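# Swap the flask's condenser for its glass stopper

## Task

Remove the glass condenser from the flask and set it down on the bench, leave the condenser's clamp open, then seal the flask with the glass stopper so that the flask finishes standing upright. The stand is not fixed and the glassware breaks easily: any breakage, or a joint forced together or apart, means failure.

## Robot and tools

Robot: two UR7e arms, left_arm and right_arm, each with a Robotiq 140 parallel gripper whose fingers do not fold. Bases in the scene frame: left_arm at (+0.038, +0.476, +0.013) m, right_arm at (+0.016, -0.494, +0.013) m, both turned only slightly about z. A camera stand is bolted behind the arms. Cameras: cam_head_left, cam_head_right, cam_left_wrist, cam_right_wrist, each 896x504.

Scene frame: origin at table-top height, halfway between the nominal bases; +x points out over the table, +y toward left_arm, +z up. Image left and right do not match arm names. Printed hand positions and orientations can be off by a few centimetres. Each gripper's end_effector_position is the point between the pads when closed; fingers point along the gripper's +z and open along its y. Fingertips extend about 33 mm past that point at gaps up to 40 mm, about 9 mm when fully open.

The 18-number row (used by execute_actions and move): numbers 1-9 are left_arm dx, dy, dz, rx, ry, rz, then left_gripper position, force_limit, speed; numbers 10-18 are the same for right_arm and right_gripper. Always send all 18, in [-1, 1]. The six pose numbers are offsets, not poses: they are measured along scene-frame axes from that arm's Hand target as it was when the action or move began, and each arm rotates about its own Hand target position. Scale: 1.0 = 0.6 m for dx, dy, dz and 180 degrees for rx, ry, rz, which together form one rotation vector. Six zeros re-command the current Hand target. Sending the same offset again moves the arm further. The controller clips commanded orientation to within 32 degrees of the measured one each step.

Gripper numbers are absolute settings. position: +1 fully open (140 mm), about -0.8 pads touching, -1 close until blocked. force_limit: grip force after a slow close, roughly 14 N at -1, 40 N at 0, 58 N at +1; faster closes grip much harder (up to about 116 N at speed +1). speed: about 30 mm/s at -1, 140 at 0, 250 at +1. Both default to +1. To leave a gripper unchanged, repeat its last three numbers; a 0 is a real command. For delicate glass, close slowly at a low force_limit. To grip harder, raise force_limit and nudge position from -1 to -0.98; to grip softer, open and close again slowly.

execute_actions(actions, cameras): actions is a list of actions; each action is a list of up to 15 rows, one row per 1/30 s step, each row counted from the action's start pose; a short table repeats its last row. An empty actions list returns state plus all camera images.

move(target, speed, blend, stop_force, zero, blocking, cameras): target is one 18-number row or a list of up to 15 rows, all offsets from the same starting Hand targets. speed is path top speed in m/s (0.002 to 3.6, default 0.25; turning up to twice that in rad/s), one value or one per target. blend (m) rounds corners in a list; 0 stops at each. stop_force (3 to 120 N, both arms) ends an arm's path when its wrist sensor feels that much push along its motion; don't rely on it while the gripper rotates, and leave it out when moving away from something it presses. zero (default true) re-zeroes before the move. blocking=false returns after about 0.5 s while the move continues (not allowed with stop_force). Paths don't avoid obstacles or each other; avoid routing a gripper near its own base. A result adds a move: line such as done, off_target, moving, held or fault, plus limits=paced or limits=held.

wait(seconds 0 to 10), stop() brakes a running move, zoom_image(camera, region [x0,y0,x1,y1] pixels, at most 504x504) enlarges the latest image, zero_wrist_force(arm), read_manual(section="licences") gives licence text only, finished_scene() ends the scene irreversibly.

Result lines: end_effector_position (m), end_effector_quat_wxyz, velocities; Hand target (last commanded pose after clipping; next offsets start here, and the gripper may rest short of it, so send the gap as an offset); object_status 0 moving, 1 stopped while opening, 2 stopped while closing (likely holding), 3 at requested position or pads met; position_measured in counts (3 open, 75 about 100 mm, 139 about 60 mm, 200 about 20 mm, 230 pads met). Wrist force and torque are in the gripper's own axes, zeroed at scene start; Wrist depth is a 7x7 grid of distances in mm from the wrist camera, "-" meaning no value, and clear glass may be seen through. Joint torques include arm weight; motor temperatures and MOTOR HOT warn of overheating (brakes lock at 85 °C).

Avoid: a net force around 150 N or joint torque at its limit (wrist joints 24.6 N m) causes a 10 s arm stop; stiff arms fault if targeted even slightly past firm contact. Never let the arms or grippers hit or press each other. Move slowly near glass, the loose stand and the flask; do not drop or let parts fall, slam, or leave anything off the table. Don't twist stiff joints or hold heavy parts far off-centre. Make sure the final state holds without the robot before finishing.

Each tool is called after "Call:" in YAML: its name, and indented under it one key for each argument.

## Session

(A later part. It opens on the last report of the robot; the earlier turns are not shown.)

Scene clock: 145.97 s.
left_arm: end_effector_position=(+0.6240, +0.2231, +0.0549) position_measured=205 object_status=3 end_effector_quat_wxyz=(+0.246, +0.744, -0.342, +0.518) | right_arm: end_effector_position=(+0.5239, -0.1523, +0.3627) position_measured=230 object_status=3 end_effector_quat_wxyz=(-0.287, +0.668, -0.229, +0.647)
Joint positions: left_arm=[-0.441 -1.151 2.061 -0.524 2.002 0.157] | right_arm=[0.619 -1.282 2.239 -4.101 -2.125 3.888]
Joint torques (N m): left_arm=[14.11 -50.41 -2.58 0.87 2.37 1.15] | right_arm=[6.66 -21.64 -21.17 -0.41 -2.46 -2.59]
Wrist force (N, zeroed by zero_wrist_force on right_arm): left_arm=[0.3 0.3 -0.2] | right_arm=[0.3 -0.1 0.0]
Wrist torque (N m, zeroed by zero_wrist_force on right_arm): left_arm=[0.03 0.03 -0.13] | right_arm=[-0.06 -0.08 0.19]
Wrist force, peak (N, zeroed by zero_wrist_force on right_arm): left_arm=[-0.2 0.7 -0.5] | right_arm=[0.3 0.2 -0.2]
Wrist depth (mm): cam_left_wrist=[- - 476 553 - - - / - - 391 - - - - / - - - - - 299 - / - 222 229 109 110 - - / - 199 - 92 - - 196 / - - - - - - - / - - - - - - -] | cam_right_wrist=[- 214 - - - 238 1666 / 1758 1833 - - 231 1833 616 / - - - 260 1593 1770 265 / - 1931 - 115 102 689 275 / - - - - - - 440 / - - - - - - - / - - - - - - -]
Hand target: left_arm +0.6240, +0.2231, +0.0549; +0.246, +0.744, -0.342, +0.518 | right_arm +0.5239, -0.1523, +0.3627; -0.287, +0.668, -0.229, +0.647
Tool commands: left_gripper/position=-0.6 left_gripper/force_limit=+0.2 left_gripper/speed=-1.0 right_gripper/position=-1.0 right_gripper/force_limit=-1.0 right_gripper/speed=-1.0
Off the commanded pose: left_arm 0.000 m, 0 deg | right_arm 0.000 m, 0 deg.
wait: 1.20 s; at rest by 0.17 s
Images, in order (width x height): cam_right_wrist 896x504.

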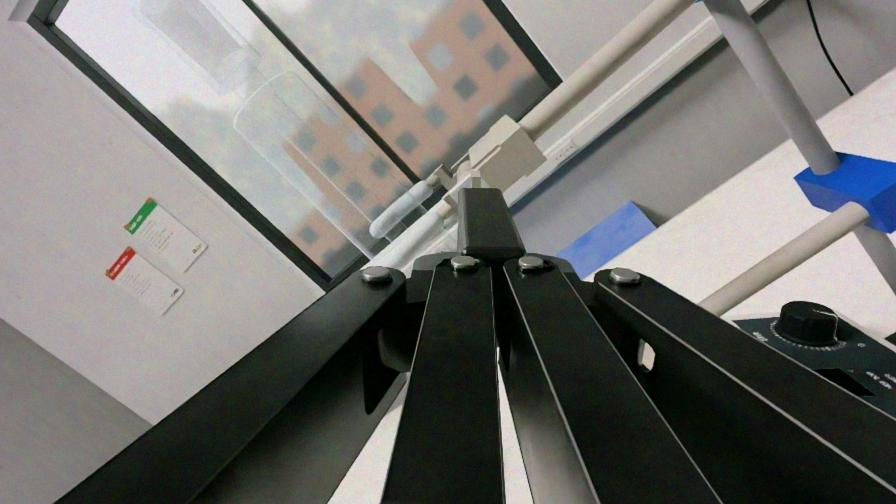

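Call:
move:
  target: [0, 0, 0, 0, 0, 0, -0.6, 0.2, -1, 0, 0, 0, 0, 0, 0, -0.569, -1, -1]

Call:
move:
  target: [0, 0, 0, 0, 0, 0, -0.6, 0.2, -1, 0.0135, -0.0005, 0.003, 0, 0, 0, -0.569, -1, -1]
  speed: 0.03
  stop_force: 5

Call:
move:
  target: [0, 0, 0, 0, 0, 0, -0.6, 0.2, -1, 0, 0, 0, 0, 0, 0, -1, -1, -1]

Call:
wait:
  seconds: 1.2
  cameras: ["cam_right_wrist"]

Call:
zoom_image:
  camera: "cam_right_wrist"
  region: [420, 150, 540, 270]

Scene clock: 147.73 s.
left_arm: end_effector_position=(+0.6240, +0.2231, +0.0549) position_measured=205 object_status=3 end_effector_quat_wxyz=(+0.246, +0.744, -0.342, +0.518) | right_arm: end_effector_position=(+0.5239, -0.1523, +0.3627) position_measured=201 object_status=0 end_effector_quat_wxyz=(-0.287, +0.668, -0.229, +0.647)
Joint positions: left_arm=[-0.441 -1.151 2.061 -0.524 2.002 0.157] | right_arm=[0.619 -1.282 2.239 -4.101 -2.125 3.888]
Joint torques (N m): left_arm=[14.25 -50.67 -1.69 0.92 2.4 1.25] | right_arm=[7.29 -24.23 -21.93 -0.43 -2.36 -2.51]
Wrist force (N, zeroed by zero_wrist_force on right_arm): left_arm=[0.1 0.3 -0.2] | right_arm=[0.3 0.0 -0.1]
Wrist torque (N m, zeroed by zero_wrist_force on right_arm): left_arm=[0.02 0.04 -0.13] | right_arm=[-0.04 -0.08 0.19]
Wrist force, peak (N, zeroed by zero_wrist_force on right_arm): left_arm=[0.3 0.6 -0.3] | right_arm=[0.3 0.4 -0.1]
Wrist depth (mm): cam_left_wrist=[- 489 552 - - - - / - 365 - - 323 - - / - - - 286 312 287 275 / - - - 111 109 - - / 193 - - 92 - - 196 / - - - - - - - / - - - - - - -] | cam_right_wrist=[- 212 - - - 245 - / - - 1820 1634 231 - 263 / 2055 1916 - 273 1699 - 243 / 2124 1931 102 114 131 636 253 / - - - - - 83 430 / - - - - - - - / - - - - - - -]
Hand target: left_arm +0.6240, +0.2231, +0.0549; +0.246, +0.744, -0.342, +0.518 | right_arm +0.5239, -0.1523, +0.3627; -0.287, +0.668, -0.229, +0.647
Off the commanded pose: left_arm 0.000 m, 0 deg | right_arm 0.000 m, 0 deg.
move: done

Scene clock: 149.23 s.
left_arm: end_effector_position=(+0.6240, +0.2231, +0.0549) position_measured=205 object_status=3 end_effector_quat_wxyz=(+0.246, +0.744, -0.342, +0.518) | right_arm: end_effector_position=(+0.5320, -0.1526, +0.3645) position_measured=201 object_status=3 end_effector_quat_wxyz=(-0.287, +0.668, -0.229, +0.647)
Joint positions: left_arm=[-0.441 -1.151 2.061 -0.524 2.002 0.157] | right_arm=[0.604 -1.279 2.226 -4.091 -2.11 3.888]
Joint torques (N m): left_arm=[13.89 -50.63 -2.37 0.9 2.49 1.19] | right_arm=[-6.51 -23.17 -21.17 -0.38 2.64 1.93]
Wrist force (N, zeroed by zero_wrist_force on right_arm): left_arm=[0.0 0.1 -0.3] | right_arm=[0.1 0.1 -0.1]
Wrist torque (N m, zeroed by zero_wrist_force on right_arm): left_arm=[0.00 0.07 -0.12] | right_arm=[-0.02 -0.03 0.19]
Wrist force, peak (N, zeroed by zero_wrist_force on right_arm): left_arm=[0.6 0.3 -0.8] | right_arm=[0.4 0.2 -0.1]
Wrist depth (mm): cam_left_wrist=[- 509 504 489 - - - / - - 356 - - - 243 / 280 - - - - - - / 229 - - 109 231 - - / 199 200 - 92 - - - / - - - - - - - / - - - - - - -] | cam_right_wrist=[- 207 - 1535 210 232 1860 / - - 1517 - 1634 1666 249 / 1945 - 1782 - 1745 732 253 / 2160 2106 110 114 131 622 455 / 2574 - - - - 83 422 / - - - - - - - / - - - - - - -]
Hand target: left_arm +0.6240, +0.2231, +0.0549; +0.246, +0.744, -0.342, +0.518 | right_arm +0.5320, -0.1526, +0.3645; -0.287, +0.668, -0.229, +0.647
Off the commanded pose: left_arm 0.000 m, 0 deg | right_arm 0.000 m, 0 deg.
move: done

Scene clock: 150.00 s.
left_arm: end_effector_position=(+0.6240, +0.2231, +0.0549) position_measured=205 object_status=3 end_effector_quat_wxyz=(+0.246, +0.744, -0.342, +0.518) | right_arm: end_effector_position=(+0.5320, -0.1526, +0.3644) position_measured=226 object_status=0 end_effector_quat_wxyz=(-0.287, +0.668, -0.229, +0.647)
Joint positions: left_arm=[-0.441 -1.151 2.061 -0.524 2.002 0.157] | right_arm=[0.604 -1.279 2.226 -4.091 -2.11 3.888]
Joint torques (N m): left_arm=[13.79 -50.74 -2.33 0.86 2.46 1.19] | right_arm=[-4.46 -25.91 -20.28 -1.49 2.68 2.28]
Wrist force (N, zeroed by zero_wrist_force on right_arm): left_arm=[-0.2 0.3 0.0] | right_arm=[0.4 2.5 0.8]
Wrist torque (N m, zeroed by zero_wrist_force on right_arm): left_arm=[0.02 0.12 -0.13] | right_arm=[-0.05 -0.04 0.09]
Wrist force, peak (N, zeroed by zero_wrist_force on right_arm): left_arm=[0.1 0.7 -0.3] | right_arm=[0.4 2.5 0.8]
Wrist depth (mm): cam_left_wrist=[1233 469 508 - - - - / - - 372 385 - 270 - / 291 - 295 - - 277 - / - 225 - 111 108 233 - / 199 - - 92 - - - / - - - - - - - / - - - - - - -] | cam_right_wrist=[1902 209 1722 - 1613 231 1563 / - - - - 220 - 246 / 1960 2404 - - - 809 245 / 2178 2007 - 108 115 628 242 / - - - 88 - 81 414 / - - - - - - - / - - - - - - -]
Hand target: left_arm +0.6240, +0.2231, +0.0549; +0.246, +0.744, -0.342, +0.518 | right_arm +0.5320, -0.1526, +0.3645; -0.287, +0.668, -0.229, +0.647
Off the commanded pose: left_arm 0.000 m, 0 deg | right_arm 0.000 m, 0 deg.
move: done

Scene clock: 151.20 s.
left_arm: end_effector_position=(+0.6240, +0.2231, +0.0549) position_measured=205 object_status=3 end_effector_quat_wxyz=(+0.246, +0.744, -0.342, +0.518) | right_arm: end_effector_position=(+0.5320, -0.1526, +0.3645) position_measured=226 object_status=2 end_effector_quat_wxyz=(-0.287, +0.668, -0.229, +0.647)
Joint positions: left_arm=[-0.441 -1.151 2.061 -0.524 2.002 0.157] | right_arm=[0.604 -1.279 2.226 -4.091 -2.11 3.888]
Joint torques (N m): left_arm=[13.8 -51.15 -2.36 0.94 2.36 1.23] | right_arm=[1.95 -29.23 -21.74 -4.01 2.45 2.27]
Wrist force (N, zeroed by zero_wrist_force on right_arm): left_arm=[-0.2 0.2 -0.2] | right_arm=[0.4 2.4 0.7]
Wrist torque (N m, zeroed by zero_wrist_force on right_arm): left_arm=[0.01 0.12 -0.13] | right_arm=[-0.06 -0.04 0.09]
Wrist force, peak (N, zeroed by zero_wrist_force on right_arm): left_arm=[0.5 0.8 0.0] | right_arm=[0.5 2.6 0.6]
Wrist depth (mm): cam_left_wrist=[1309 1170 - - - - - / 385 - - - - - 254 / 296 - - - - 298 278 / - 229 - 108 108 - 230 / - 200 - 92 - 203 - / - - - - - - - / - - - - - - -] | cam_right_wrist=[- 209 - - - 231 1490 / - - - 1544 221 - - / - - 1976 259 1795 - 251 / 1976 2338 - 108 814 620 245 / - - - 88 - 78 - / - - - - - - - / - - - - - - -]
Hand target: left_arm +0.6240, +0.2231, +0.0549; +0.246, +0.744, -0.342, +0.518 | right_arm +0.5320, -0.1526, +0.3645; -0.287, +0.668, -0.229, +0.647
Tool commands: left_gripper/position=-0.6 left_gripper/force_limit=+0.2 left_gripper/speed=-1.0 right_gripper/position=-1.0 right_gripper/force_limit=-1.0 right_gripper/speed=-1.0
Off the commanded pose: left_arm 0.000 m, 0 deg | right_arm 0.000 m, 0 deg.
wait: 1.20 s; at rest by 0.17 s
Images, in order (width x height): cam_right_wrist 896x504.

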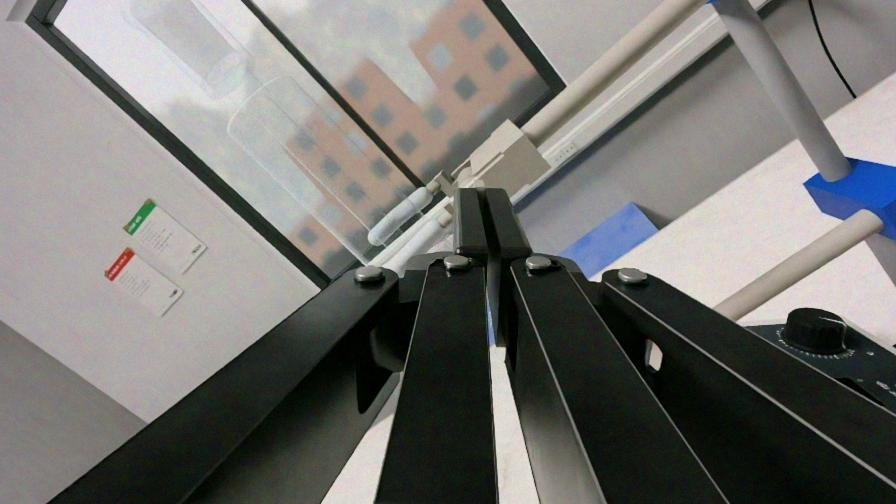

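Scaled by 4.200 from the camera's 896x504 image, which has a finer 1280x720 frame.

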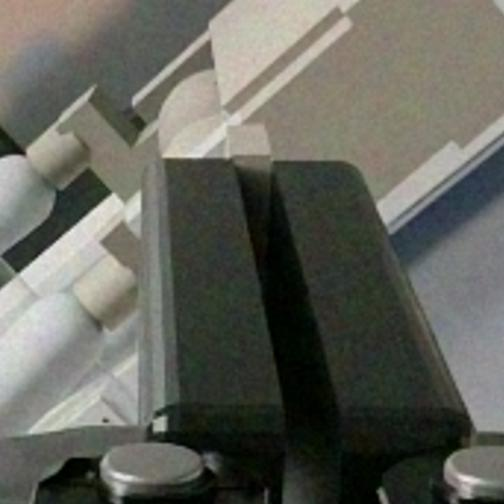

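Call:
move:
  target: [0, 0, 0, 0, 0, 0, -0.6, 0.2, -1, 0, 0, 0, 0, 0, 0, -0.98, 0.2, -1]

Call:
wait:
  seconds: 1

Call:
move:
  target: [0, 0, 0, 0, 0, 0, -0.6, 0.2, -1, 0, 0, 0, -0.083, -0.0073, -0.0002, -0.98, 0.2, -1]
  speed: 0.1
  cameras: ["cam_right_wrist"]

Scene clock: 152.10 s.
left_arm: end_effector_position=(+0.6240, +0.2231, +0.0549) position_measured=205 object_status=3 end_effector_quat_wxyz=(+0.246, +0.744, -0.342, +0.518) | right_arm: end_effector_position=(+0.5320, -0.1526, +0.3645) position_measured=228 object_status=0 end_effector_quat_wxyz=(-0.287, +0.668, -0.229, +0.647)
Joint positions: left_arm=[-0.441 -1.151 2.061 -0.524 2.002 0.157] | right_arm=[0.604 -1.279 2.226 -4.091 -2.11 3.888]
Joint torques (N m): left_arm=[13.97 -50.68 -1.56 0.87 2.47 1.08] | right_arm=[5.68 -32.13 -21.49 -3.94 2.68 2.32]
Wrist force (N, zeroed by zero_wrist_force on right_arm): left_arm=[-0.3 0.4 -0.4] | right_arm=[0.4 1.9 -0.6]
Wrist torque (N m, zeroed by zero_wrist_force on right_arm): left_arm=[0.05 0.14 -0.12] | right_arm=[-0.04 -0.04 0.10]
Wrist force, peak (N, zeroed by zero_wrist_force on right_arm): left_arm=[0.0 0.6 -0.4] | right_arm=[0.3 2.5 0.5]
Wrist depth (mm): cam_left_wrist=[- 1395 - - - - - / - 385 - - - 267 - / - - 268 - 272 - - / - - 239 108 117 - - / - - - 92 - - - / - - - - - - - / - - - - - - -] | cam_right_wrist=[- 207 - 1722 1473 229 - / - - - - 221 - 678 / 1847 - - - 1807 - 253 / 2124 2124 1833 111 806 644 270 / 2275 - - - - 81 442 / - - - - - - - / - - - - - - -]
Hand target: left_arm +0.6240, +0.2231, +0.0549; +0.246, +0.744, -0.342, +0.518 | right_arm +0.5320, -0.1526, +0.3645; -0.287, +0.668, -0.229, +0.647
Off the commanded pose: left_arm 0.000 m, 0 deg | right_arm 0.000 m, 0 deg.
move: done

Scene clock: 153.10 s.
left_arm: end_effector_position=(+0.6240, +0.2231, +0.0549) position_measured=205 object_status=3 end_effector_quat_wxyz=(+0.246, +0.744, -0.342, +0.518) | right_arm: end_effector_position=(+0.5320, -0.1526, +0.3645) position_measured=228 object_status=2 end_effector_quat_wxyz=(-0.287, +0.668, -0.229, +0.647)
Joint positions: left_arm=[-0.441 -1.151 2.061 -0.524 2.002 0.157] | right_arm=[0.604 -1.279 2.226 -4.091 -2.11 3.888]
Joint torques (N m): left_arm=[14.44 -50.6 -1.51 0.89 2.38 1.14] | right_arm=[5.48 -34.61 -21.12 -3.64 2.69 2.36]
Wrist force (N, zeroed by zero_wrist_force on right_arm): left_arm=[0.1 0.2 -0.1] | right_arm=[0.4 1.8 -0.7]
Wrist torque (N m, zeroed by zero_wrist_force on right_arm): left_arm=[0.00 0.06 -0.13] | right_arm=[-0.05 -0.05 0.09]
Wrist force, peak (N, zeroed by zero_wrist_force on right_arm): left_arm=[0.0 0.4 -0.6] | right_arm=[0.4 2.0 -0.8]
Wrist depth (mm): cam_left_wrist=[- - - 468 - - - / - - - - - - 243 / - - 277 - 278 - - / - - 231 109 108 232 233 / - - - 92 - - 197 / - - - - - - - / - - - - - - -] | cam_right_wrist=[- 204 1722 1613 - 231 - / - 1916 1916 1745 221 - 246 / - 1623 - - 1535 - 253 / 1991 2124 - 111 1644 - 458 / 2360 - - - - 81 424 / - - - - - - - / - - - - - - -]
Hand target: left_arm +0.6240, +0.2231, +0.0549; +0.246, +0.744, -0.342, +0.518 | right_arm +0.5320, -0.1526, +0.3645; -0.287, +0.668, -0.229, +0.647
Tool commands: left_gripper/position=-0.6 left_gripper/force_limit=+0.2 left_gripper/speed=-1.0 right_gripper/position=-0.98 right_gripper/force_limit=+0.2 right_gripper/speed=-1.0
Off the commanded pose: left_arm 0.000 m, 0 deg | right_arm 0.000 m, 0 deg.
wait: 1.00 s; at rest by 0.17 s

Scene clock: 155.00 s.
left_arm: end_effector_position=(+0.6240, +0.2231, +0.0549) position_measured=205 object_status=3 end_effector_quat_wxyz=(+0.246, +0.744, -0.342, +0.518) | right_arm: end_effector_position=(+0.5320, -0.1526, +0.3645) position_measured=228 object_status=2 end_effector_quat_wxyz=(-0.200, +0.692, -0.140, +0.679)
Joint positions: left_arm=[-0.441 -1.151 2.061 -0.524 2.002 0.157] | right_arm=[0.604 -1.279 2.226 -4.092 -2.11 3.626]
Joint torques (N m): left_arm=[14.09 -50.27 -2.23 0.89 2.31 1.18] | right_arm=[-4.87 -20.76 -10.73 -3.35 1.67 -2.84]
Wrist force (N, zeroed by zero_wrist_force on right_arm): left_arm=[-0.1 0.3 -0.1] | right_arm=[0.7 -3.1 -2.7]
Wrist torque (N m, zeroed by zero_wrist_force on right_arm): left_arm=[0.02 0.11 -0.13] | right_arm=[0.09 -0.10 0.30]
Wrist force, peak (N, zeroed by zero_wrist_force on right_arm): left_arm=[0.3 0.7 -0.1] | right_arm=[1.1 -3.2 -3.0]
Wrist depth (mm): cam_left_wrist=[- 469 - - 299 - - / - - - - - 271 - / - 287 - 284 - - - / - - 231 109 112 - - / 193 200 - 92 - - - / - - - - - - - / - - - - - - -] | cam_right_wrist=[1860 - - - 1655 210 - / 1833 1734 - - 1655 248 - / 1960 1916 - 1666 1634 - 261 / 2255 1795 - 120 113 - 274 / - - - - - - 294 / - - - - - - 436 / - - - - - - -]
Hand target: left_arm +0.6240, +0.2231, +0.0549; +0.246, +0.744, -0.342, +0.518 | right_arm +0.5320, -0.1526, +0.3645; -0.200, +0.692, -0.140, +0.679
Off the commanded pose: left_arm 0.000 m, 0 deg | right_arm 0.000 m, 0 deg.
move: done
Images, in order (width x height): cam_right_wrist 896x504.

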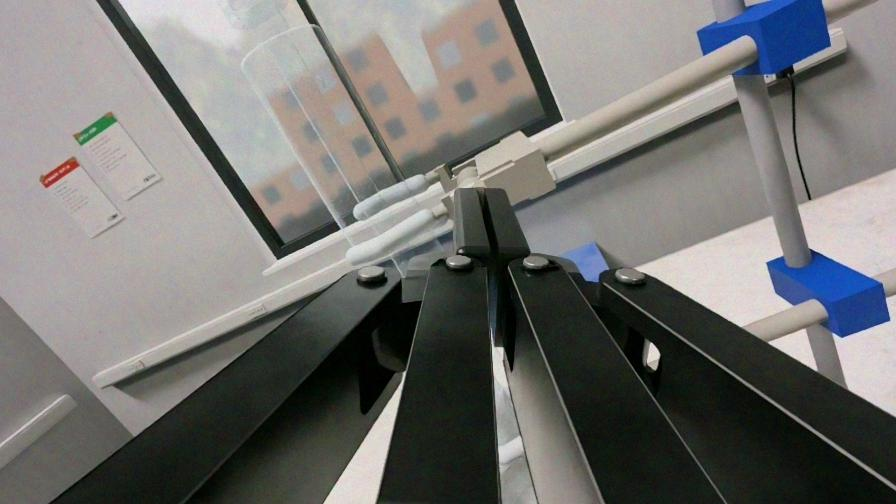

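Call:
zoom_image:
  camera: "cam_right_wrist"
  region: [420, 150, 540, 270]

Scaled by 4.200 from the camera's 896x504 image, which has a finer 1280x720 frame.

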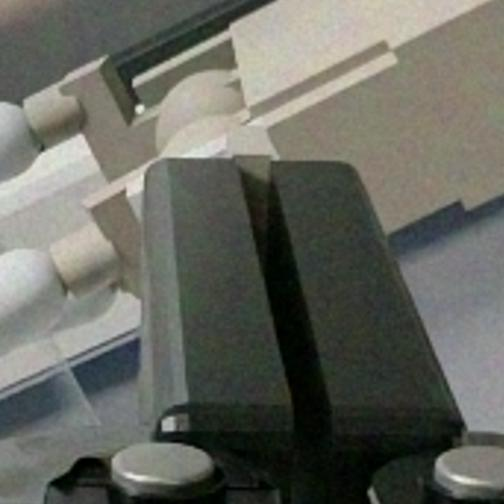

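Call:
move:
  target: [0, 0, 0, 0, 0, 0, -0.6, 0.2, -1, 0, 0, 0, -0.166, -0.0145, -0.0005, -0.98, 0.2, -1]
  speed: 0.2
  cameras: ["cam_right_wrist", "cam_head_left"]

Call:
zoom_image:
  camera: "cam_right_wrist"
  region: [340, 130, 540, 270]

Call:
zoom_image:
  camera: "cam_head_left"
  region: [520, 60, 640, 160]

Scene clock: 157.57 s.
left_arm: end_effector_position=(+0.6240, +0.2231, +0.0549) position_measured=205 object_status=3 end_effector_quat_wxyz=(+0.246, +0.744, -0.342, +0.518) | right_arm: end_effector_position=(+0.5320, -0.1526, +0.3645) position_measured=228 object_status=2 end_effector_quat_wxyz=(-0.018, +0.705, +0.044, +0.708)
Joint positions: left_arm=[-0.441 -1.151 2.061 -0.524 2.002 0.157] | right_arm=[0.604 -1.279 2.226 -4.091 -2.111 3.103]
Joint torques (N m): left_arm=[14.36 -49.67 -2.24 0.89 2.38 1.17] | right_arm=[-11.3 -16.86 -18.01 -1.41 -6.06 -2.49]
Wrist force (N, zeroed by zero_wrist_force on right_arm): left_arm=[0.1 0.1 -0.2] | right_arm=[10.4 -15.6 -10.1]
Wrist torque (N m, zeroed by zero_wrist_force on right_arm): left_arm=[-0.02 0.06 -0.13] | right_arm=[0.45 -0.10 0.51]
Wrist force, peak (N, zeroed by zero_wrist_force on right_arm): left_arm=[-0.2 0.9 -0.6] | right_arm=[10.3 -15.5 -10.2]
Wrist depth (mm): cam_left_wrist=[- - 520 - 298 - - / - - - - - - - / 284 291 267 - - - - / 238 - 238 111 117 - - / - - - 93 - - - / - - - - - - - / - - - - - - -] | cam_right_wrist=[1782 1745 1820 1644 1888 - 1517 / - - 1563 1734 1677 - 1666 / 1976 1795 1795 247 1945 231 230 / - - 1888 111 107 281 1424 / - - - - - 77 - / - - - - - - - / - - - - - - -]
Hand target: left_arm +0.6240, +0.2231, +0.0549; +0.246, +0.744, -0.342, +0.518 | right_arm +0.5320, -0.1526, +0.3645; -0.018, +0.705, +0.044, +0.708
Off the commanded pose: left_arm 0.000 m, 0 deg | right_arm 0.000 m, 0 deg.
move: done
Images, in order (width x height): cam_head_left 896x504, cam_right_wrist 896x504.

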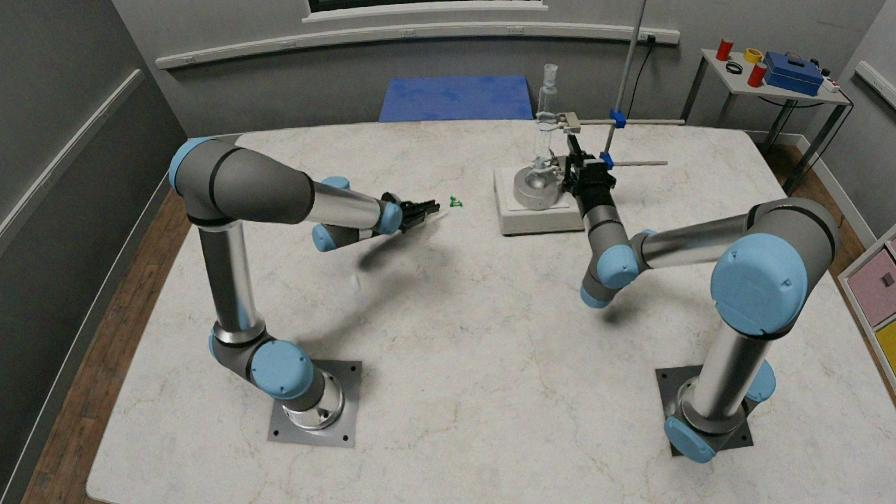

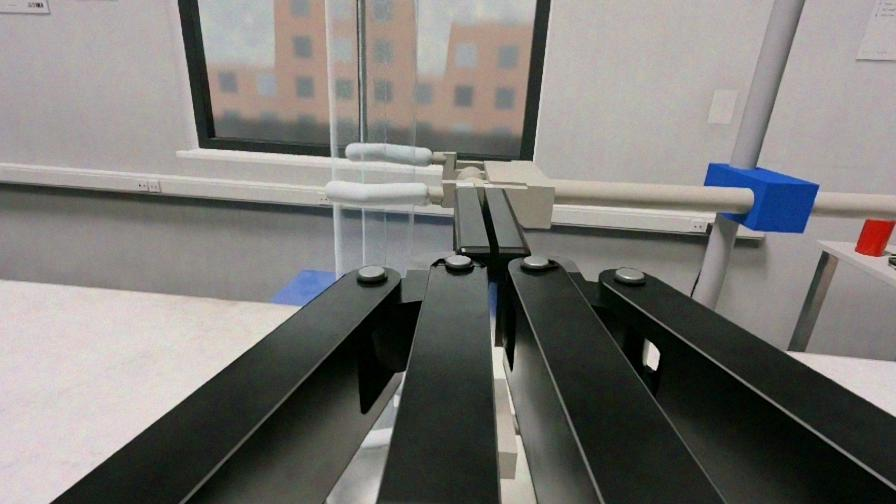

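Scaled by 2.520 from the camera's 896x504 image, which has a finer 1280x720 frame.

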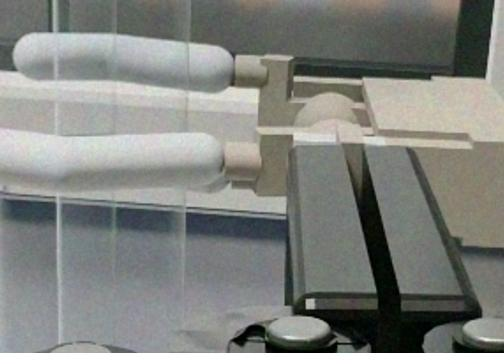

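Scaled by 4.200 from the camera's 896x504 image, which has a finer 1280x720 frame.

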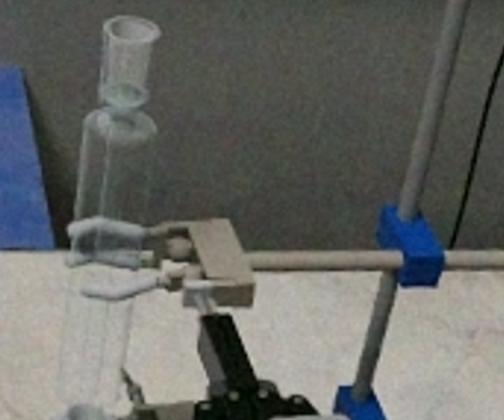

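Call:
move:
  target: [0, 0, 0, 0, 0, 0, -0.6, 0.2, -1, 0, 0, 0, 0, 0, 0, -0.569, 0.2, -1]

Call:
wait:
  seconds: 0.5
  cameras: ["cam_right_wrist"]

Call:
zoom_image:
  camera: "cam_right_wrist"
  region: [420, 150, 540, 270]

Scene clock: 159.63 s.
left_arm: end_effector_position=(+0.6240, +0.2231, +0.0549) position_measured=205 object_status=3 end_effector_quat_wxyz=(+0.246, +0.744, -0.342, +0.518) | right_arm: end_effector_position=(+0.5320, -0.1526, +0.3644) position_measured=201 object_status=0 end_effector_quat_wxyz=(-0.018, +0.705, +0.044, +0.708)
Joint positions: left_arm=[-0.441 -1.151 2.061 -0.524 2.002 0.157] | right_arm=[0.604 -1.279 2.226 -4.091 -2.111 3.103]
Joint torques (N m): left_arm=[14.17 -50.25 -2.03 0.82 2.34 1.26] | right_arm=[4.42 -34.61 -17.84 -1.97 -0.93 -2.15]
Wrist force (N, zeroed by zero_wrist_force on right_arm): left_arm=[0.1 0.3 -0.3] | right_arm=[0.9 -0.6 -0.7]
Wrist torque (N m, zeroed by zero_wrist_force on right_arm): left_arm=[0.03 0.06 -0.13] | right_arm=[-0.03 -0.25 0.36]
Wrist force, peak (N, zeroed by zero_wrist_force on right_arm): left_arm=[0.2 0.4 -0.9] | right_arm=[10.5 -15.7 -10.1]
Wrist depth (mm): cam_left_wrist=[1176 - - 504 - 248 - / - - 377 - - 262 - / 293 293 - - - - - / - - - 109 109 - - / 185 - - 92 - - - / - - - - - - - / - - - - - - -] | cam_right_wrist=[- - - 1666 - - 1508 / 1795 1833 - - - - 1348 / 1991 2142 1902 222 1734 229 228 / - - 110 - 131 1758 1456 / - - - - - 83 1583 / - - - - - - - / - - - - - - -]
Hand target: left_arm +0.6240, +0.2231, +0.0549; +0.246, +0.744, -0.342, +0.518 | right_arm +0.5320, -0.1526, +0.3645; -0.018, +0.705, +0.044, +0.708
Off the commanded pose: left_arm 0.000 m, 0 deg | right_arm 0.000 m, 0 deg.
move: done

Scene clock: 160.13 s.
left_arm: end_effector_position=(+0.6240, +0.2231, +0.0549) position_measured=205 object_status=3 end_effector_quat_wxyz=(+0.246, +0.744, -0.342, +0.518) | right_arm: end_effector_position=(+0.5320, -0.1526, +0.3645) position_measured=201 object_status=3 end_effector_quat_wxyz=(-0.018, +0.705, +0.044, +0.708)
Joint positions: left_arm=[-0.441 -1.151 2.061 -0.524 2.002 0.157] | right_arm=[0.604 -1.279 2.226 -4.091 -2.111 3.103]
Joint torques (N m): left_arm=[13.53 -50.09 -2.2 0.92 2.35 1.06] | right_arm=[5.22 -36.69 -16.7 -2.56 0.84 -1.75]
Wrist force (N, zeroed by zero_wrist_force on right_arm): left_arm=[0.1 0.3 -0.3] | right_arm=[1.0 -0.5 -0.7]
Wrist torque (N m, zeroed by zero_wrist_force on right_arm): left_arm=[0.03 0.05 -0.13] | right_arm=[-0.01 -0.26 0.36]
Wrist force, peak (N, zeroed by zero_wrist_force on right_arm): left_arm=[-0.2 0.4 -0.5] | right_arm=[1.1 -0.6 -0.8]
Wrist depth (mm): cam_left_wrist=[- - - - - - - / - 347 367 - - - - / - 280 278 281 - - 278 / 236 - - 108 225 233 - / - - - 92 - - - / - - - - - - - / - - - - - - -] | cam_right_wrist=[1634 - - - - 1613 1508 / - - - - - - - / 1888 1745 1644 - 1734 231 232 / 2382 2106 - 114 130 1710 1432 / 772 - - 88 - - - / - - - - - - - / - - - - - - -]
Hand target: left_arm +0.6240, +0.2231, +0.0549; +0.246, +0.744, -0.342, +0.518 | right_arm +0.5320, -0.1526, +0.3645; -0.018, +0.705, +0.044, +0.708
Tool commands: left_gripper/position=-0.6 left_gripper/force_limit=+0.2 left_gripper/speed=-1.0 right_gripper/position=-0.569 right_gripper/force_limit=+0.2 right_gripper/speed=-1.0
Off the commanded pose: left_arm 0.000 m, 0 deg | right_arm 0.000 m, 0 deg.
wait: 0.50 s; at rest by 0.17 s
Images, in order (width x height): cam_right_wrist 896x504.

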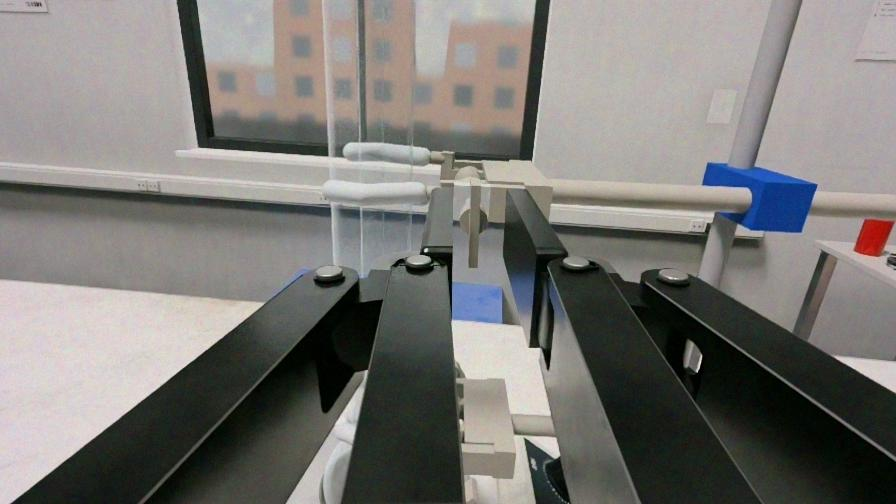

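Scaled by 4.200 from the camera's 896x504 image, which has a finer 1280x720 frame.

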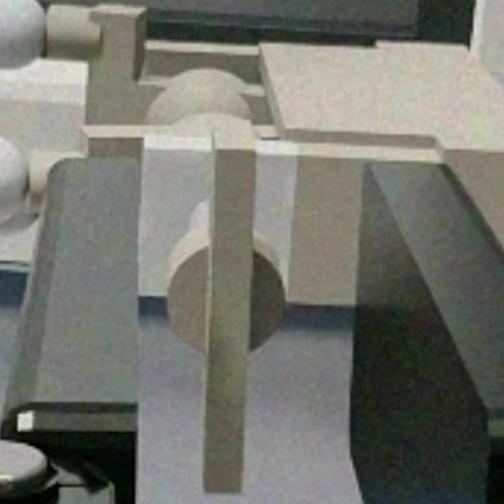

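Call:
move:
  target: [0, 0, 0, 0, 0, 0, -0.6, 0.2, -1, -0.0003, 0.0032, -0.0033, 0, 0, 0, -0.569, 0.2, -1]
  speed: 0.03

Call:
move:
  target: [0, 0, 0, 0, 0, 0, -0.6, 0.2, -1, 0, 0, 0, 0, 0, 0, -1, 0.2, -1]

Call:
wait:
  seconds: 1.2

Call:
move:
  target: [0, 0, 0, 0, 0, 0, -0.6, 0.2, -1, 0, 0, 0, -0.249, -0.0219, -0.0008, -1, 0.2, -1]
  speed: 0.25
  cameras: ["cam_right_wrist", "cam_head_left"]

Scene clock: 163.33 s.
left_arm: end_effector_position=(+0.6240, +0.2231, +0.0549) position_measured=205 object_status=3 end_effector_quat_wxyz=(+0.246, +0.744, -0.342, +0.518) | right_arm: end_effector_position=(+0.5318, -0.1508, +0.3626) position_measured=201 object_status=3 end_effector_quat_wxyz=(-0.018, +0.705, +0.044, +0.708)
Joint positions: left_arm=[-0.441 -1.151 2.061 -0.524 2.002 0.157] | right_arm=[0.609 -1.272 2.223 -4.096 -2.115 3.103]
Joint torques (N m): left_arm=[14.1 -50.32 -1.98 0.88 2.38 0.98] | right_arm=[7.99 -22.42 -20.52 -4.04 -2.53 0.17]
Wrist force (N, zeroed by zero_wrist_force on right_arm): left_arm=[-0.1 0.4 0.3] | right_arm=[0.9 -0.5 -0.8]
Wrist torque (N m, zeroed by zero_wrist_force on right_arm): left_arm=[0.05 0.09 -0.13] | right_arm=[-0.01 -0.24 0.35]
Wrist force, peak (N, zeroed by zero_wrist_force on right_arm): left_arm=[0.1 0.7 -0.6] | right_arm=[1.1 -0.7 -1.0]
Wrist depth (mm): cam_left_wrist=[- - - 535 - - - / - - - - 323 - - / - 283 292 - 282 - - / - 230 - 108 109 - - / - - - 92 - - - / - - - - - - - / - - - - - - -] | cam_right_wrist=[- - - - - - 235 / - 1770 - - - - - / - 1795 1770 244 228 234 231 / - 2427 1874 125 130 1960 1517 / - - - - - - - / - - - - - - - / - - - - - - -]
Hand target: left_arm +0.6240, +0.2231, +0.0549; +0.246, +0.744, -0.342, +0.518 | right_arm +0.5318, -0.1507, +0.3625; -0.018, +0.705, +0.044, +0.708
Off the commanded pose: left_arm 0.000 m, 0 deg | right_arm 0.000 m, 0 deg.
move: done

Scene clock: 164.47 s.
left_arm: end_effector_position=(+0.6240, +0.2231, +0.0549) position_measured=205 object_status=3 end_effector_quat_wxyz=(+0.246, +0.744, -0.342, +0.518) | right_arm: end_effector_position=(+0.5318, -0.1507, +0.3625) position_measured=228 object_status=0 end_effector_quat_wxyz=(-0.018, +0.705, +0.044, +0.708)
Joint positions: left_arm=[-0.441 -1.151 2.061 -0.524 2.002 0.157] | right_arm=[0.609 -1.271 2.223 -4.096 -2.116 3.103]
Joint torques (N m): left_arm=[13.87 -50.14 -1.94 0.75 2.45 1.04] | right_arm=[7.52 -23.43 -20.56 -2.94 2.08 -0.47]
Wrist force (N, zeroed by zero_wrist_force on right_arm): left_arm=[0.1 0.5 -0.2] | right_arm=[0.8 1.2 -1.1]
Wrist torque (N m, zeroed by zero_wrist_force on right_arm): left_arm=[0.08 0.04 -0.13] | right_arm=[-0.07 -0.22 0.37]
Wrist force, peak (N, zeroed by zero_wrist_force on right_arm): left_arm=[0.3 0.7 -0.1] | right_arm=[1.1 2.0 0.3]
Wrist depth (mm): cam_left_wrist=[- - - - - - - / 361 344 - - - - - / - - - - - 293 274 / 233 - - 109 108 233 - / 193 - - 92 - - 197 / - - - - - - - / - - - - - - -] | cam_right_wrist=[- - - - - 1563 230 / - 2142 - - 1440 1655 - / 1960 1902 1820 244 1745 232 - / 1758 - 2235 111 107 1770 1424 / 784 - - - - 81 1902 / - - - - - - - / - - - - - - -]
Hand target: left_arm +0.6240, +0.2231, +0.0549; +0.246, +0.744, -0.342, +0.518 | right_arm +0.5318, -0.1507, +0.3625; -0.018, +0.705, +0.044, +0.708
Off the commanded pose: left_arm 0.000 m, 0 deg | right_arm 0.000 m, 0 deg.
move: done

Scene clock: 165.67 s.
left_arm: end_effector_position=(+0.6240, +0.2231, +0.0549) position_measured=205 object_status=3 end_effector_quat_wxyz=(+0.246, +0.744, -0.342, +0.518) | right_arm: end_effector_position=(+0.5318, -0.1507, +0.3625) position_measured=228 object_status=2 end_effector_quat_wxyz=(-0.018, +0.705, +0.044, +0.708)
Joint positions: left_arm=[-0.441 -1.151 2.061 -0.524 2.002 0.157] | right_arm=[0.609 -1.271 2.223 -4.096 -2.115 3.103]
Joint torques (N m): left_arm=[14 -49.94 -1.88 0.95 2.23 0.92] | right_arm=[6.71 -23.04 -20.14 -1.29 3.18 -1.41]
Wrist force (N, zeroed by zero_wrist_force on right_arm): left_arm=[-0.1 0.6 -0.3] | right_arm=[0.8 1.4 -1.0]
Wrist torque (N m, zeroed by zero_wrist_force on right_arm): left_arm=[0.10 0.10 -0.13] | right_arm=[-0.06 -0.22 0.37]
Wrist force, peak (N, zeroed by zero_wrist_force on right_arm): left_arm=[0.0 0.6 -0.3] | right_arm=[0.9 1.5 -1.1]
Wrist depth (mm): cam_left_wrist=[- 510 519 528 - - - / 361 - - - - - - / - 287 281 281 284 - - / - - - 109 109 - 234 / - - - 92 - - - / - - - - - - - / - - - - - - -] | cam_right_wrist=[- 1945 - 1623 1517 1482 1554 / - - - 1677 1770 - - / 2275 2124 1623 243 231 228 - / - - 1976 111 208 286 1300 / - - - - - - 1902 / - - - - - - - / - - - - - - -]
Hand target: left_arm +0.6240, +0.2231, +0.0549; +0.246, +0.744, -0.342, +0.518 | right_arm +0.5318, -0.1507, +0.3625; -0.018, +0.705, +0.044, +0.708
Tool commands: left_gripper/position=-0.6 left_gripper/force_limit=+0.2 left_gripper/speed=-1.0 right_gripper/position=-1.0 right_gripper/force_limit=+0.2 right_gripper/speed=-1.0
Off the commanded pose: left_arm 0.000 m, 0 deg | right_arm 0.000 m, 0 deg.
wait: 1.20 s; at rest by 0.17 s

Scene clock: 168.00 s.
left_arm: end_effector_position=(+0.6240, +0.2231, +0.0549) position_measured=205 object_status=3 end_effector_quat_wxyz=(+0.246, +0.744, -0.342, +0.518) | right_arm: end_effector_position=(+0.5318, -0.1507, +0.3625) position_measured=228 object_status=2 end_effector_quat_wxyz=(+0.255, +0.634, +0.310, +0.661)
Joint positions: left_arm=[-0.441 -1.151 2.061 -0.524 2.002 0.157] | right_arm=[0.609 -1.271 2.223 -4.097 -2.116 2.317]
Joint torques (N m): left_arm=[14.36 -50.22 -2.62 0.82 2.33 1.05] | right_arm=[-3.2 -22.96 -23.33 -4.21 3.06 -2.49]
Wrist force (N, zeroed by zero_wrist_force on right_arm): left_arm=[0.1 0.1 -0.4] | right_arm=[0.0 -1.4 -3.8]
Wrist torque (N m, zeroed by zero_wrist_force on right_arm): left_arm=[0.00 0.06 -0.13] | right_arm=[-0.08 -0.44 0.48]
Wrist force, peak (N, zeroed by zero_wrist_force on right_arm): left_arm=[0.3 0.8 -0.2] | right_arm=[0.1 -1.1 -4.1]
Wrist depth (mm): cam_left_wrist=[1129 - - - 312 - - / - 385 346 - - - - / 286 - 288 295 - - - / - - - 109 112 - - / - - - 92 - - - / - - - - - - - / - - - - - - -] | cam_right_wrist=[691 - 1795 - 1583 - - / 555 1688 - - - 1699 1699 / 500 - - 246 1770 1722 255 / - - 1688 111 112 1782 1782 / - - - - - 281 - / - - - - - - - / - - - - - - -]
Hand target: left_arm +0.6240, +0.2231, +0.0549; +0.246, +0.744, -0.342, +0.518 | right_arm +0.5318, -0.1507, +0.3625; +0.255, +0.634, +0.310, +0.661
Off the commanded pose: left_arm 0.000 m, 0 deg | right_arm 0.000 m, 0 deg.
move: done
Images, in order (width x height): cam_head_left 896x504, cam_right_wrist 896x504.

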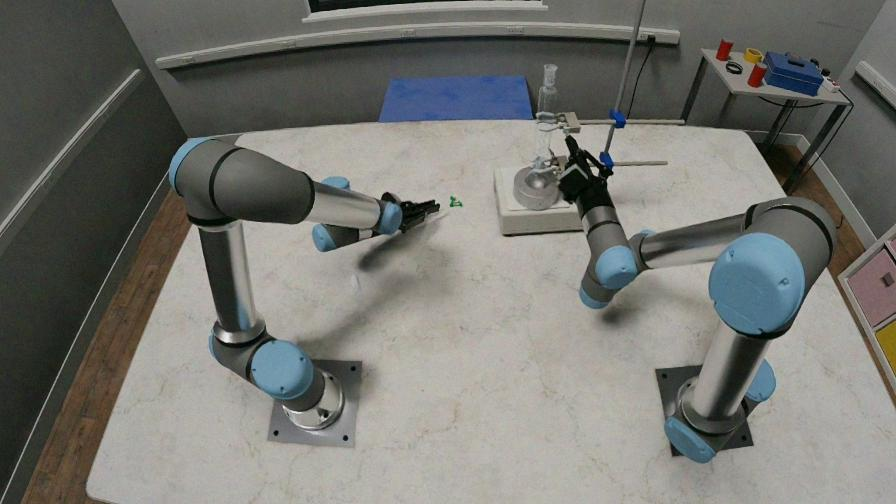

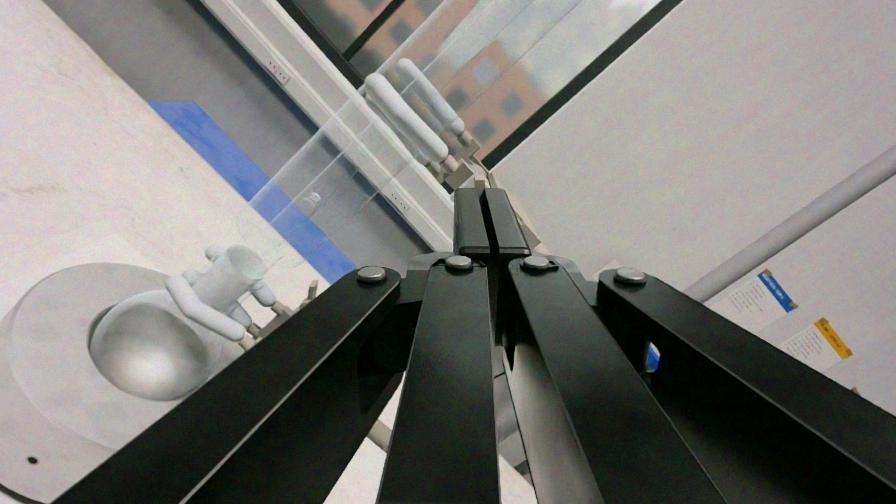

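Call:
move:
  target: [0, 0, 0, 0, 0, 0, -0.6, 0.2, -1, 0, 0, 0, -0.498, -0.0439, -0.0016, -1, 0.2, -1]
  speed: 0.4
  cameras: ["cam_right_wrist", "cam_head_left"]

Call:
zoom_image:
  camera: "cam_head_left"
  region: [520, 60, 640, 160]

Scene clock: 171.13 s.
left_arm: end_effector_position=(+0.6240, +0.2231, +0.0549) position_measured=205 object_status=3 end_effector_quat_wxyz=(+0.246, +0.744, -0.342, +0.518) | right_arm: end_effector_position=(+0.5318, -0.1507, +0.3625) position_measured=228 object_status=2 end_effector_quat_wxyz=(+0.647, +0.229, +0.667, +0.288)
Joint positions: left_arm=[-0.441 -1.151 2.061 -0.524 2.002 0.157] | right_arm=[0.608 -1.27 2.223 -4.099 -2.114 0.746]
Joint torques (N m): left_arm=[14.3 -49.48 -2.82 0.82 2.33 1.16] | right_arm=[-6.53 -22.39 -23.45 -3.76 3 -2.19]
Wrist force (N, zeroed by zero_wrist_force on right_arm): left_arm=[-0.1 0.3 -0.3] | right_arm=[1.7 -3.2 -7.3]
Wrist torque (N m, zeroed by zero_wrist_force on right_arm): left_arm=[0.03 0.09 -0.13] | right_arm=[-0.06 -0.17 0.36]
Wrist force, peak (N, zeroed by zero_wrist_force on right_arm): left_arm=[0.5 0.5 -0.4] | right_arm=[1.7 -3.3 -7.4]
Wrist depth (mm): cam_left_wrist=[- - - - - 236 - / - - - - 354 - - / - - - - 300 - - / 219 229 - 109 111 - - / 193 199 - 92 - - - / - - - - - - - / - - - - - - -] | cam_right_wrist=[486 210 1745 1666 - - - / 222 1644 - - 241 - - / 265 1554 1847 217 1874 1860 2255 / 1593 1770 - 114 101 - - / 1573 - - - - 246 - / - - - - - - 1573 / - - - - - - -]
Hand target: left_arm +0.6240, +0.2231, +0.0549; +0.246, +0.744, -0.342, +0.518 | right_arm +0.5318, -0.1507, +0.3625; +0.648, +0.229, +0.668, +0.288
Off the commanded pose: left_arm 0.000 m, 0 deg | right_arm 0.000 m, 0 deg.
move: done
Images, in order (width x height): cam_head_left 896x504, cam_right_wrist 896x504.

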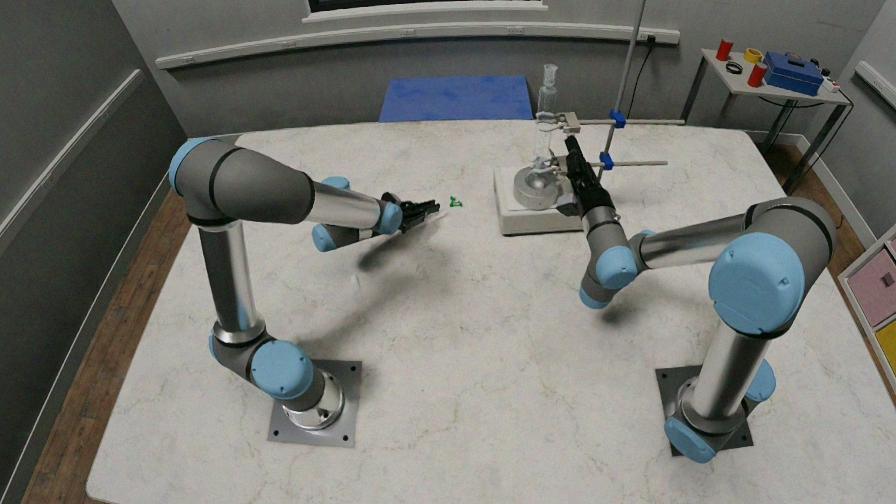

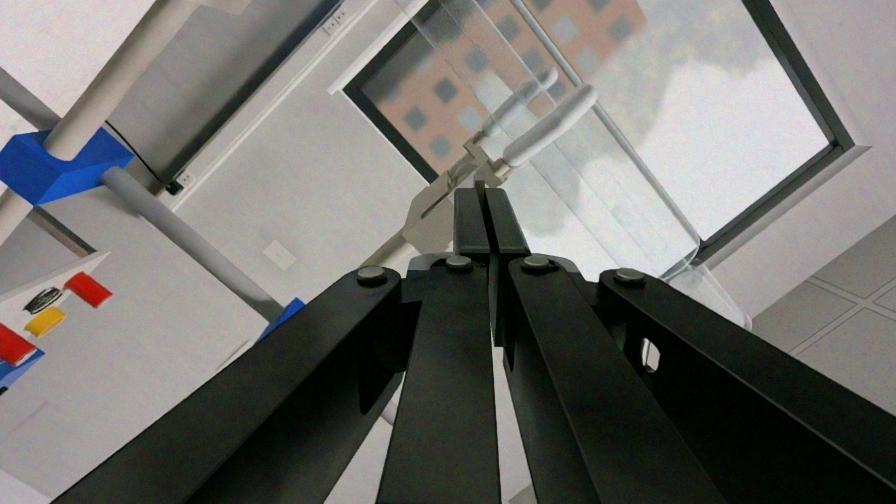

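Scaled by 4.200 from the camera's 896x504 image, which has a finer 1280x720 frame.

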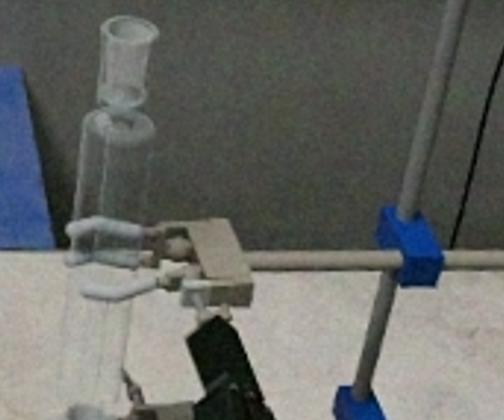

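Call:
move:
  target:
    - [0, 0, 0, 0, 0, 0, -0.6, 0.2, -1, -0.0018, -0.0001, 0, -0.498, -0.0439, -0.0016, -1, 0.2, -1]
  speed: 0.4

Call:
move:
  target:
    - [0, 0, 0, 0, 0, 0, -0.6, 0.2, -1, -0.0006, -0.0001, 0, -0.498, -0.0439, -0.0016, -1, 0.2, -1]
  speed: 0.4
  cameras: ["cam_right_wrist", "cam_head_left"]

Call:
zoom_image:
  camera: "cam_head_left"
  region: [520, 60, 640, 160]

Scene clock: 174.37 s.
left_arm: end_effector_position=(+0.6240, +0.2231, +0.0549) position_measured=205 object_status=3 end_effector_quat_wxyz=(+0.246, +0.744, -0.342, +0.518) | right_arm: end_effector_position=(+0.5307, -0.1508, +0.3625) position_measured=228 object_status=2 end_effector_quat_wxyz=(+0.661, -0.311, +0.634, -0.254)
Joint positions: left_arm=[-0.441 -1.151 2.061 -0.524 2.002 0.157] | right_arm=[0.609 -1.273 2.226 -4.098 -2.114 -0.824]
Joint torques (N m): left_arm=[14.16 -50.03 -2.03 0.78 2.27 0.94] | right_arm=[0.04 -26 -22.31 -5.14 4.76 -2.33]
Wrist force (N, zeroed by zero_wrist_force on right_arm): left_arm=[0.3 0.4 -0.1] | right_arm=[7.0 -2.3 7.6]
Wrist torque (N m, zeroed by zero_wrist_force on right_arm): left_arm=[0.04 0.02 -0.13] | right_arm=[0.01 0.44 0.09]
Wrist force, peak (N, zeroed by zero_wrist_force on right_arm): left_arm=[-0.2 0.7 -0.3] | right_arm=[7.2 -2.7 8.4]
Wrist depth (mm): cam_left_wrist=[- - 514 504 - - - / 363 - - - - - - / 280 - 281 - - - - / 234 - 236 111 109 - - / - - - 92 - - 195 / - - - - - - - / - - - - - - -] | cam_right_wrist=[1499 240 209 - 1583 - 229 / - 1833 1677 1644 1677 - 648 / 1770 - - 201 - 1710 2007 / 1807 - - 111 104 1931 - / 1699 1945 - - - 77 2072 / - - - - - - - / - - - - - - -]
Hand target: left_arm +0.6240, +0.2231, +0.0549; +0.246, +0.744, -0.342, +0.518 | right_arm +0.5308, -0.1508, +0.3625; +0.661, -0.311, +0.634, -0.254
Off the commanded pose: left_arm 0.000 m, 0 deg | right_arm 0.000 m, 0 deg.
move: done

Scene clock: 177.17 s.
left_arm: end_effector_position=(+0.6240, +0.2231, +0.0549) position_measured=205 object_status=3 end_effector_quat_wxyz=(+0.246, +0.744, -0.342, +0.518) | right_arm: end_effector_position=(+0.5304, -0.1508, +0.3625) position_measured=228 object_status=2 end_effector_quat_wxyz=(-0.288, +0.668, -0.229, +0.647) end_effector_velocity=(-0.001, +0.000, -0.001) end_effector_angular_velocity=(-0.007, +0.001, +0.001)
Joint positions: left_arm=[-0.441 -1.151 2.061 -0.524 2.002 0.157] | right_arm=[0.611 -1.274 2.226 -4.096 -2.116 -2.394]
Joint velocities: left_arm=[within noise] | right_arm=[0.002 0 0.002 -0.001 0 -0.006]
Joint torques (N m): left_arm=[14.44 -50.2 -2.35 0.78 2.22 1.07] | right_arm=[-1.1 -24.07 -19.73 -3.97 4.05 -3.1]
Wrist force (N, zeroed by zero_wrist_force on right_arm): left_arm=[0.1 0.2 -0.4] | right_arm=[4.0 3.1 10.6]
Wrist torque (N m, zeroed by zero_wrist_force on right_arm): left_arm=[0.01 0.05 -0.12] | right_arm=[-0.15 0.11 0.22]
Wrist force, peak (N, zeroed by zero_wrist_force on right_arm): left_arm=[0.3 0.3 -0.7] | right_arm=[4.5 3.4 10.9]
Wrist depth (mm): cam_left_wrist=[- - - - - 260 229 / - 364 - 350 346 - - / 290 277 - 293 286 - - / - 230 - 108 231 - - / - - - 92 - - - / - - - - - - - / - - - - - - -] | cam_right_wrist=[1820 203 - 1722 1517 237 - / 2124 - 1770 1699 223 - 251 / - - 1795 - - - 256 / - 2007 2106 111 112 - 243 / - - - - - 250 395 / 2255 - - - - - - / - - - - - - -]
Hand target: left_arm +0.6240, +0.2231, +0.0549; +0.246, +0.744, -0.342, +0.518 | right_arm +0.5304, -0.1508, +0.3625; -0.288, +0.668, -0.229, +0.647
Off the commanded pose: left_arm 0.000 m, 0 deg | right_arm 0.000 m, 0 deg.
move: done
Images, in order (width x height): cam_head_left 896x504, cam_right_wrist 896x504.

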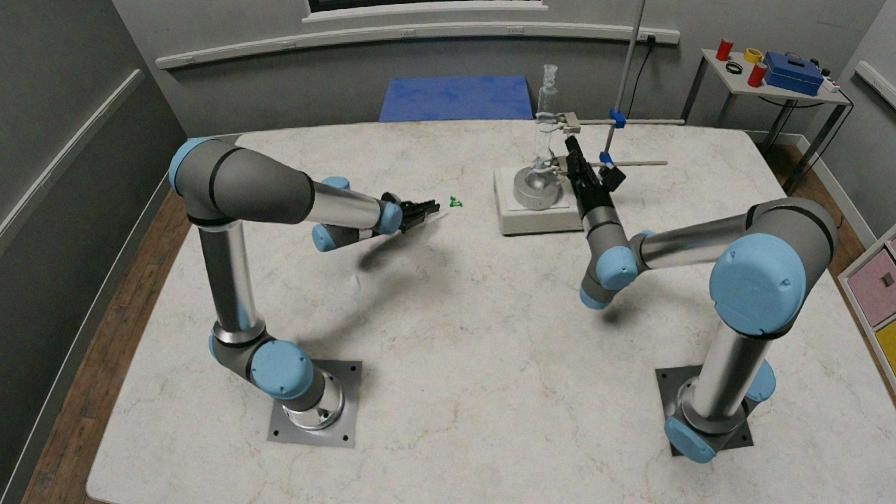

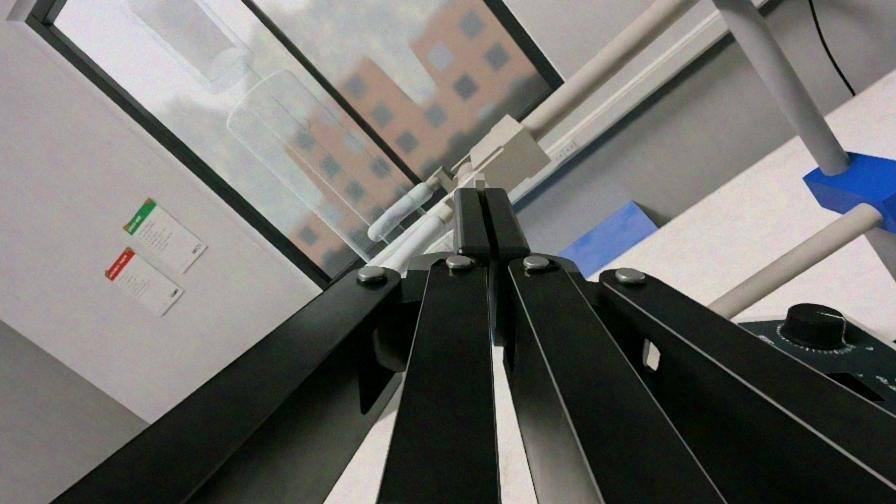

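Scaled by 4.200 from the camera's 896x504 image, which has a finer 1280x720 frame.

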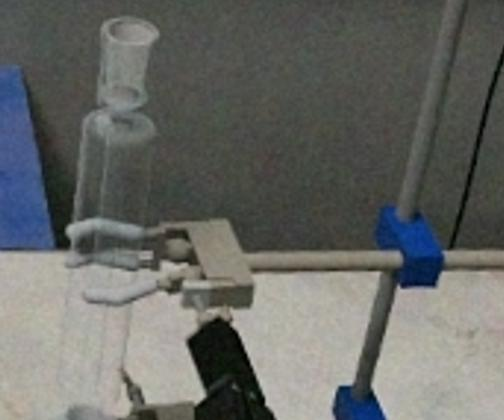

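Call:
move:
  target:
    - [0, 0, 0, 0, 0, 0, -0.6, 0.2, -1, 0, 0, 0, -0.3322, -0.0293, -0.001, -1, 0.2, -1]
    - [0, 0, 0, 0, 0, 0, -0.6, 0.2, -1, 0, 0, 0, -0.6644, -0.0585, -0.0021, -1, 0.2, -1]
    - [0, 0, 0, 0, 0, 0, -0.6, 0.2, -1, 0, 0, 0, -0.968, -0.0853, -0.0031, -1, 0.2, -1]
  speed: 0.5
  blend: 0.01
  cameras: ["cam_right_wrist"]

Scene clock: 182.03 s.
left_arm: end_effector_position=(+0.6240, +0.2231, +0.0549) position_measured=205 object_status=3 end_effector_quat_wxyz=(+0.246, +0.744, -0.342, +0.518) | right_arm: end_effector_position=(+0.5304, -0.1508, +0.3625) position_measured=228 object_status=2 end_effector_quat_wxyz=(+0.634, +0.258, +0.657, +0.316)
Joint positions: left_arm=[-0.441 -1.151 2.061 -0.524 2.002 0.157] | right_arm=[0.611 -1.272 2.226 -4.1 -2.116 -5.448]
Joint torques (N m): left_arm=[13.64 -49.93 -2.19 0.7 2.21 1] | right_arm=[-3.85 -23.76 -12.2 -4.54 3.66 -2.6]
Wrist force (N, zeroed by zero_wrist_force on right_arm): left_arm=[0.3 0.5 -0.2] | right_arm=[0.6 -4.5 -1.1]
Wrist torque (N m, zeroed by zero_wrist_force on right_arm): left_arm=[0.08 0.01 -0.13] | right_arm=[0.00 -0.19 0.41]
Wrist force, peak (N, zeroed by zero_wrist_force on right_arm): left_arm=[0.4 0.5 -0.7] | right_arm=[3.9 3.5 10.3]
Wrist depth (mm): cam_left_wrist=[- - 512 498 300 - - / 360 359 - - 330 - - / - - - - - 289 - / - - - 109 111 - 232 / - - - 92 - - - / - - - - - - - / - - - - - - -] | cam_right_wrist=[- 1722 1499 - - 1677 1526 / 261 1710 1593 - 192 1782 - / 239 1745 2106 238 - 2007 - / 1634 280 1758 111 100 - - / 1535 1847 - - - 81 - / 1287 - - - - - - / - - - - - - -]
Hand target: left_arm +0.6240, +0.2231, +0.0549; +0.246, +0.744, -0.342, +0.518 | right_arm +0.5304, -0.1508, +0.3625; +0.634, +0.258, +0.657, +0.316
Off the commanded pose: left_arm 0.000 m, 0 deg | right_arm 0.000 m, 0 deg.
move: done
Images, in order (width x height): cam_right_wrist 896x504.

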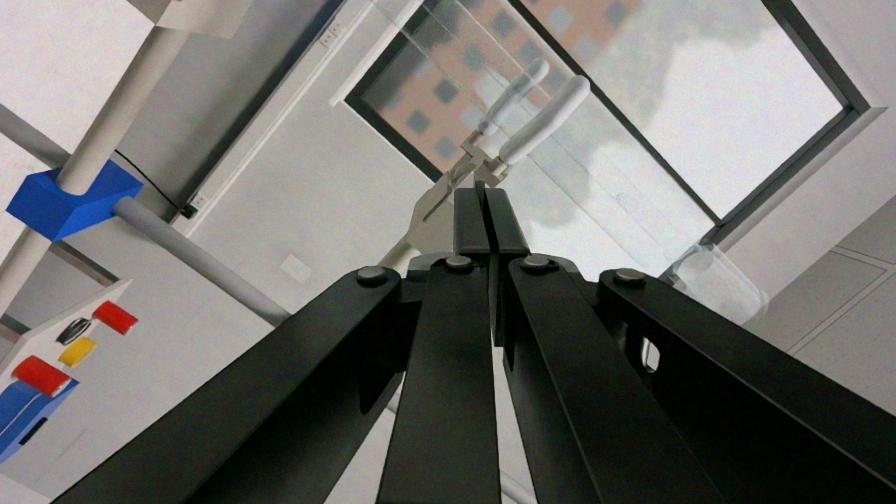

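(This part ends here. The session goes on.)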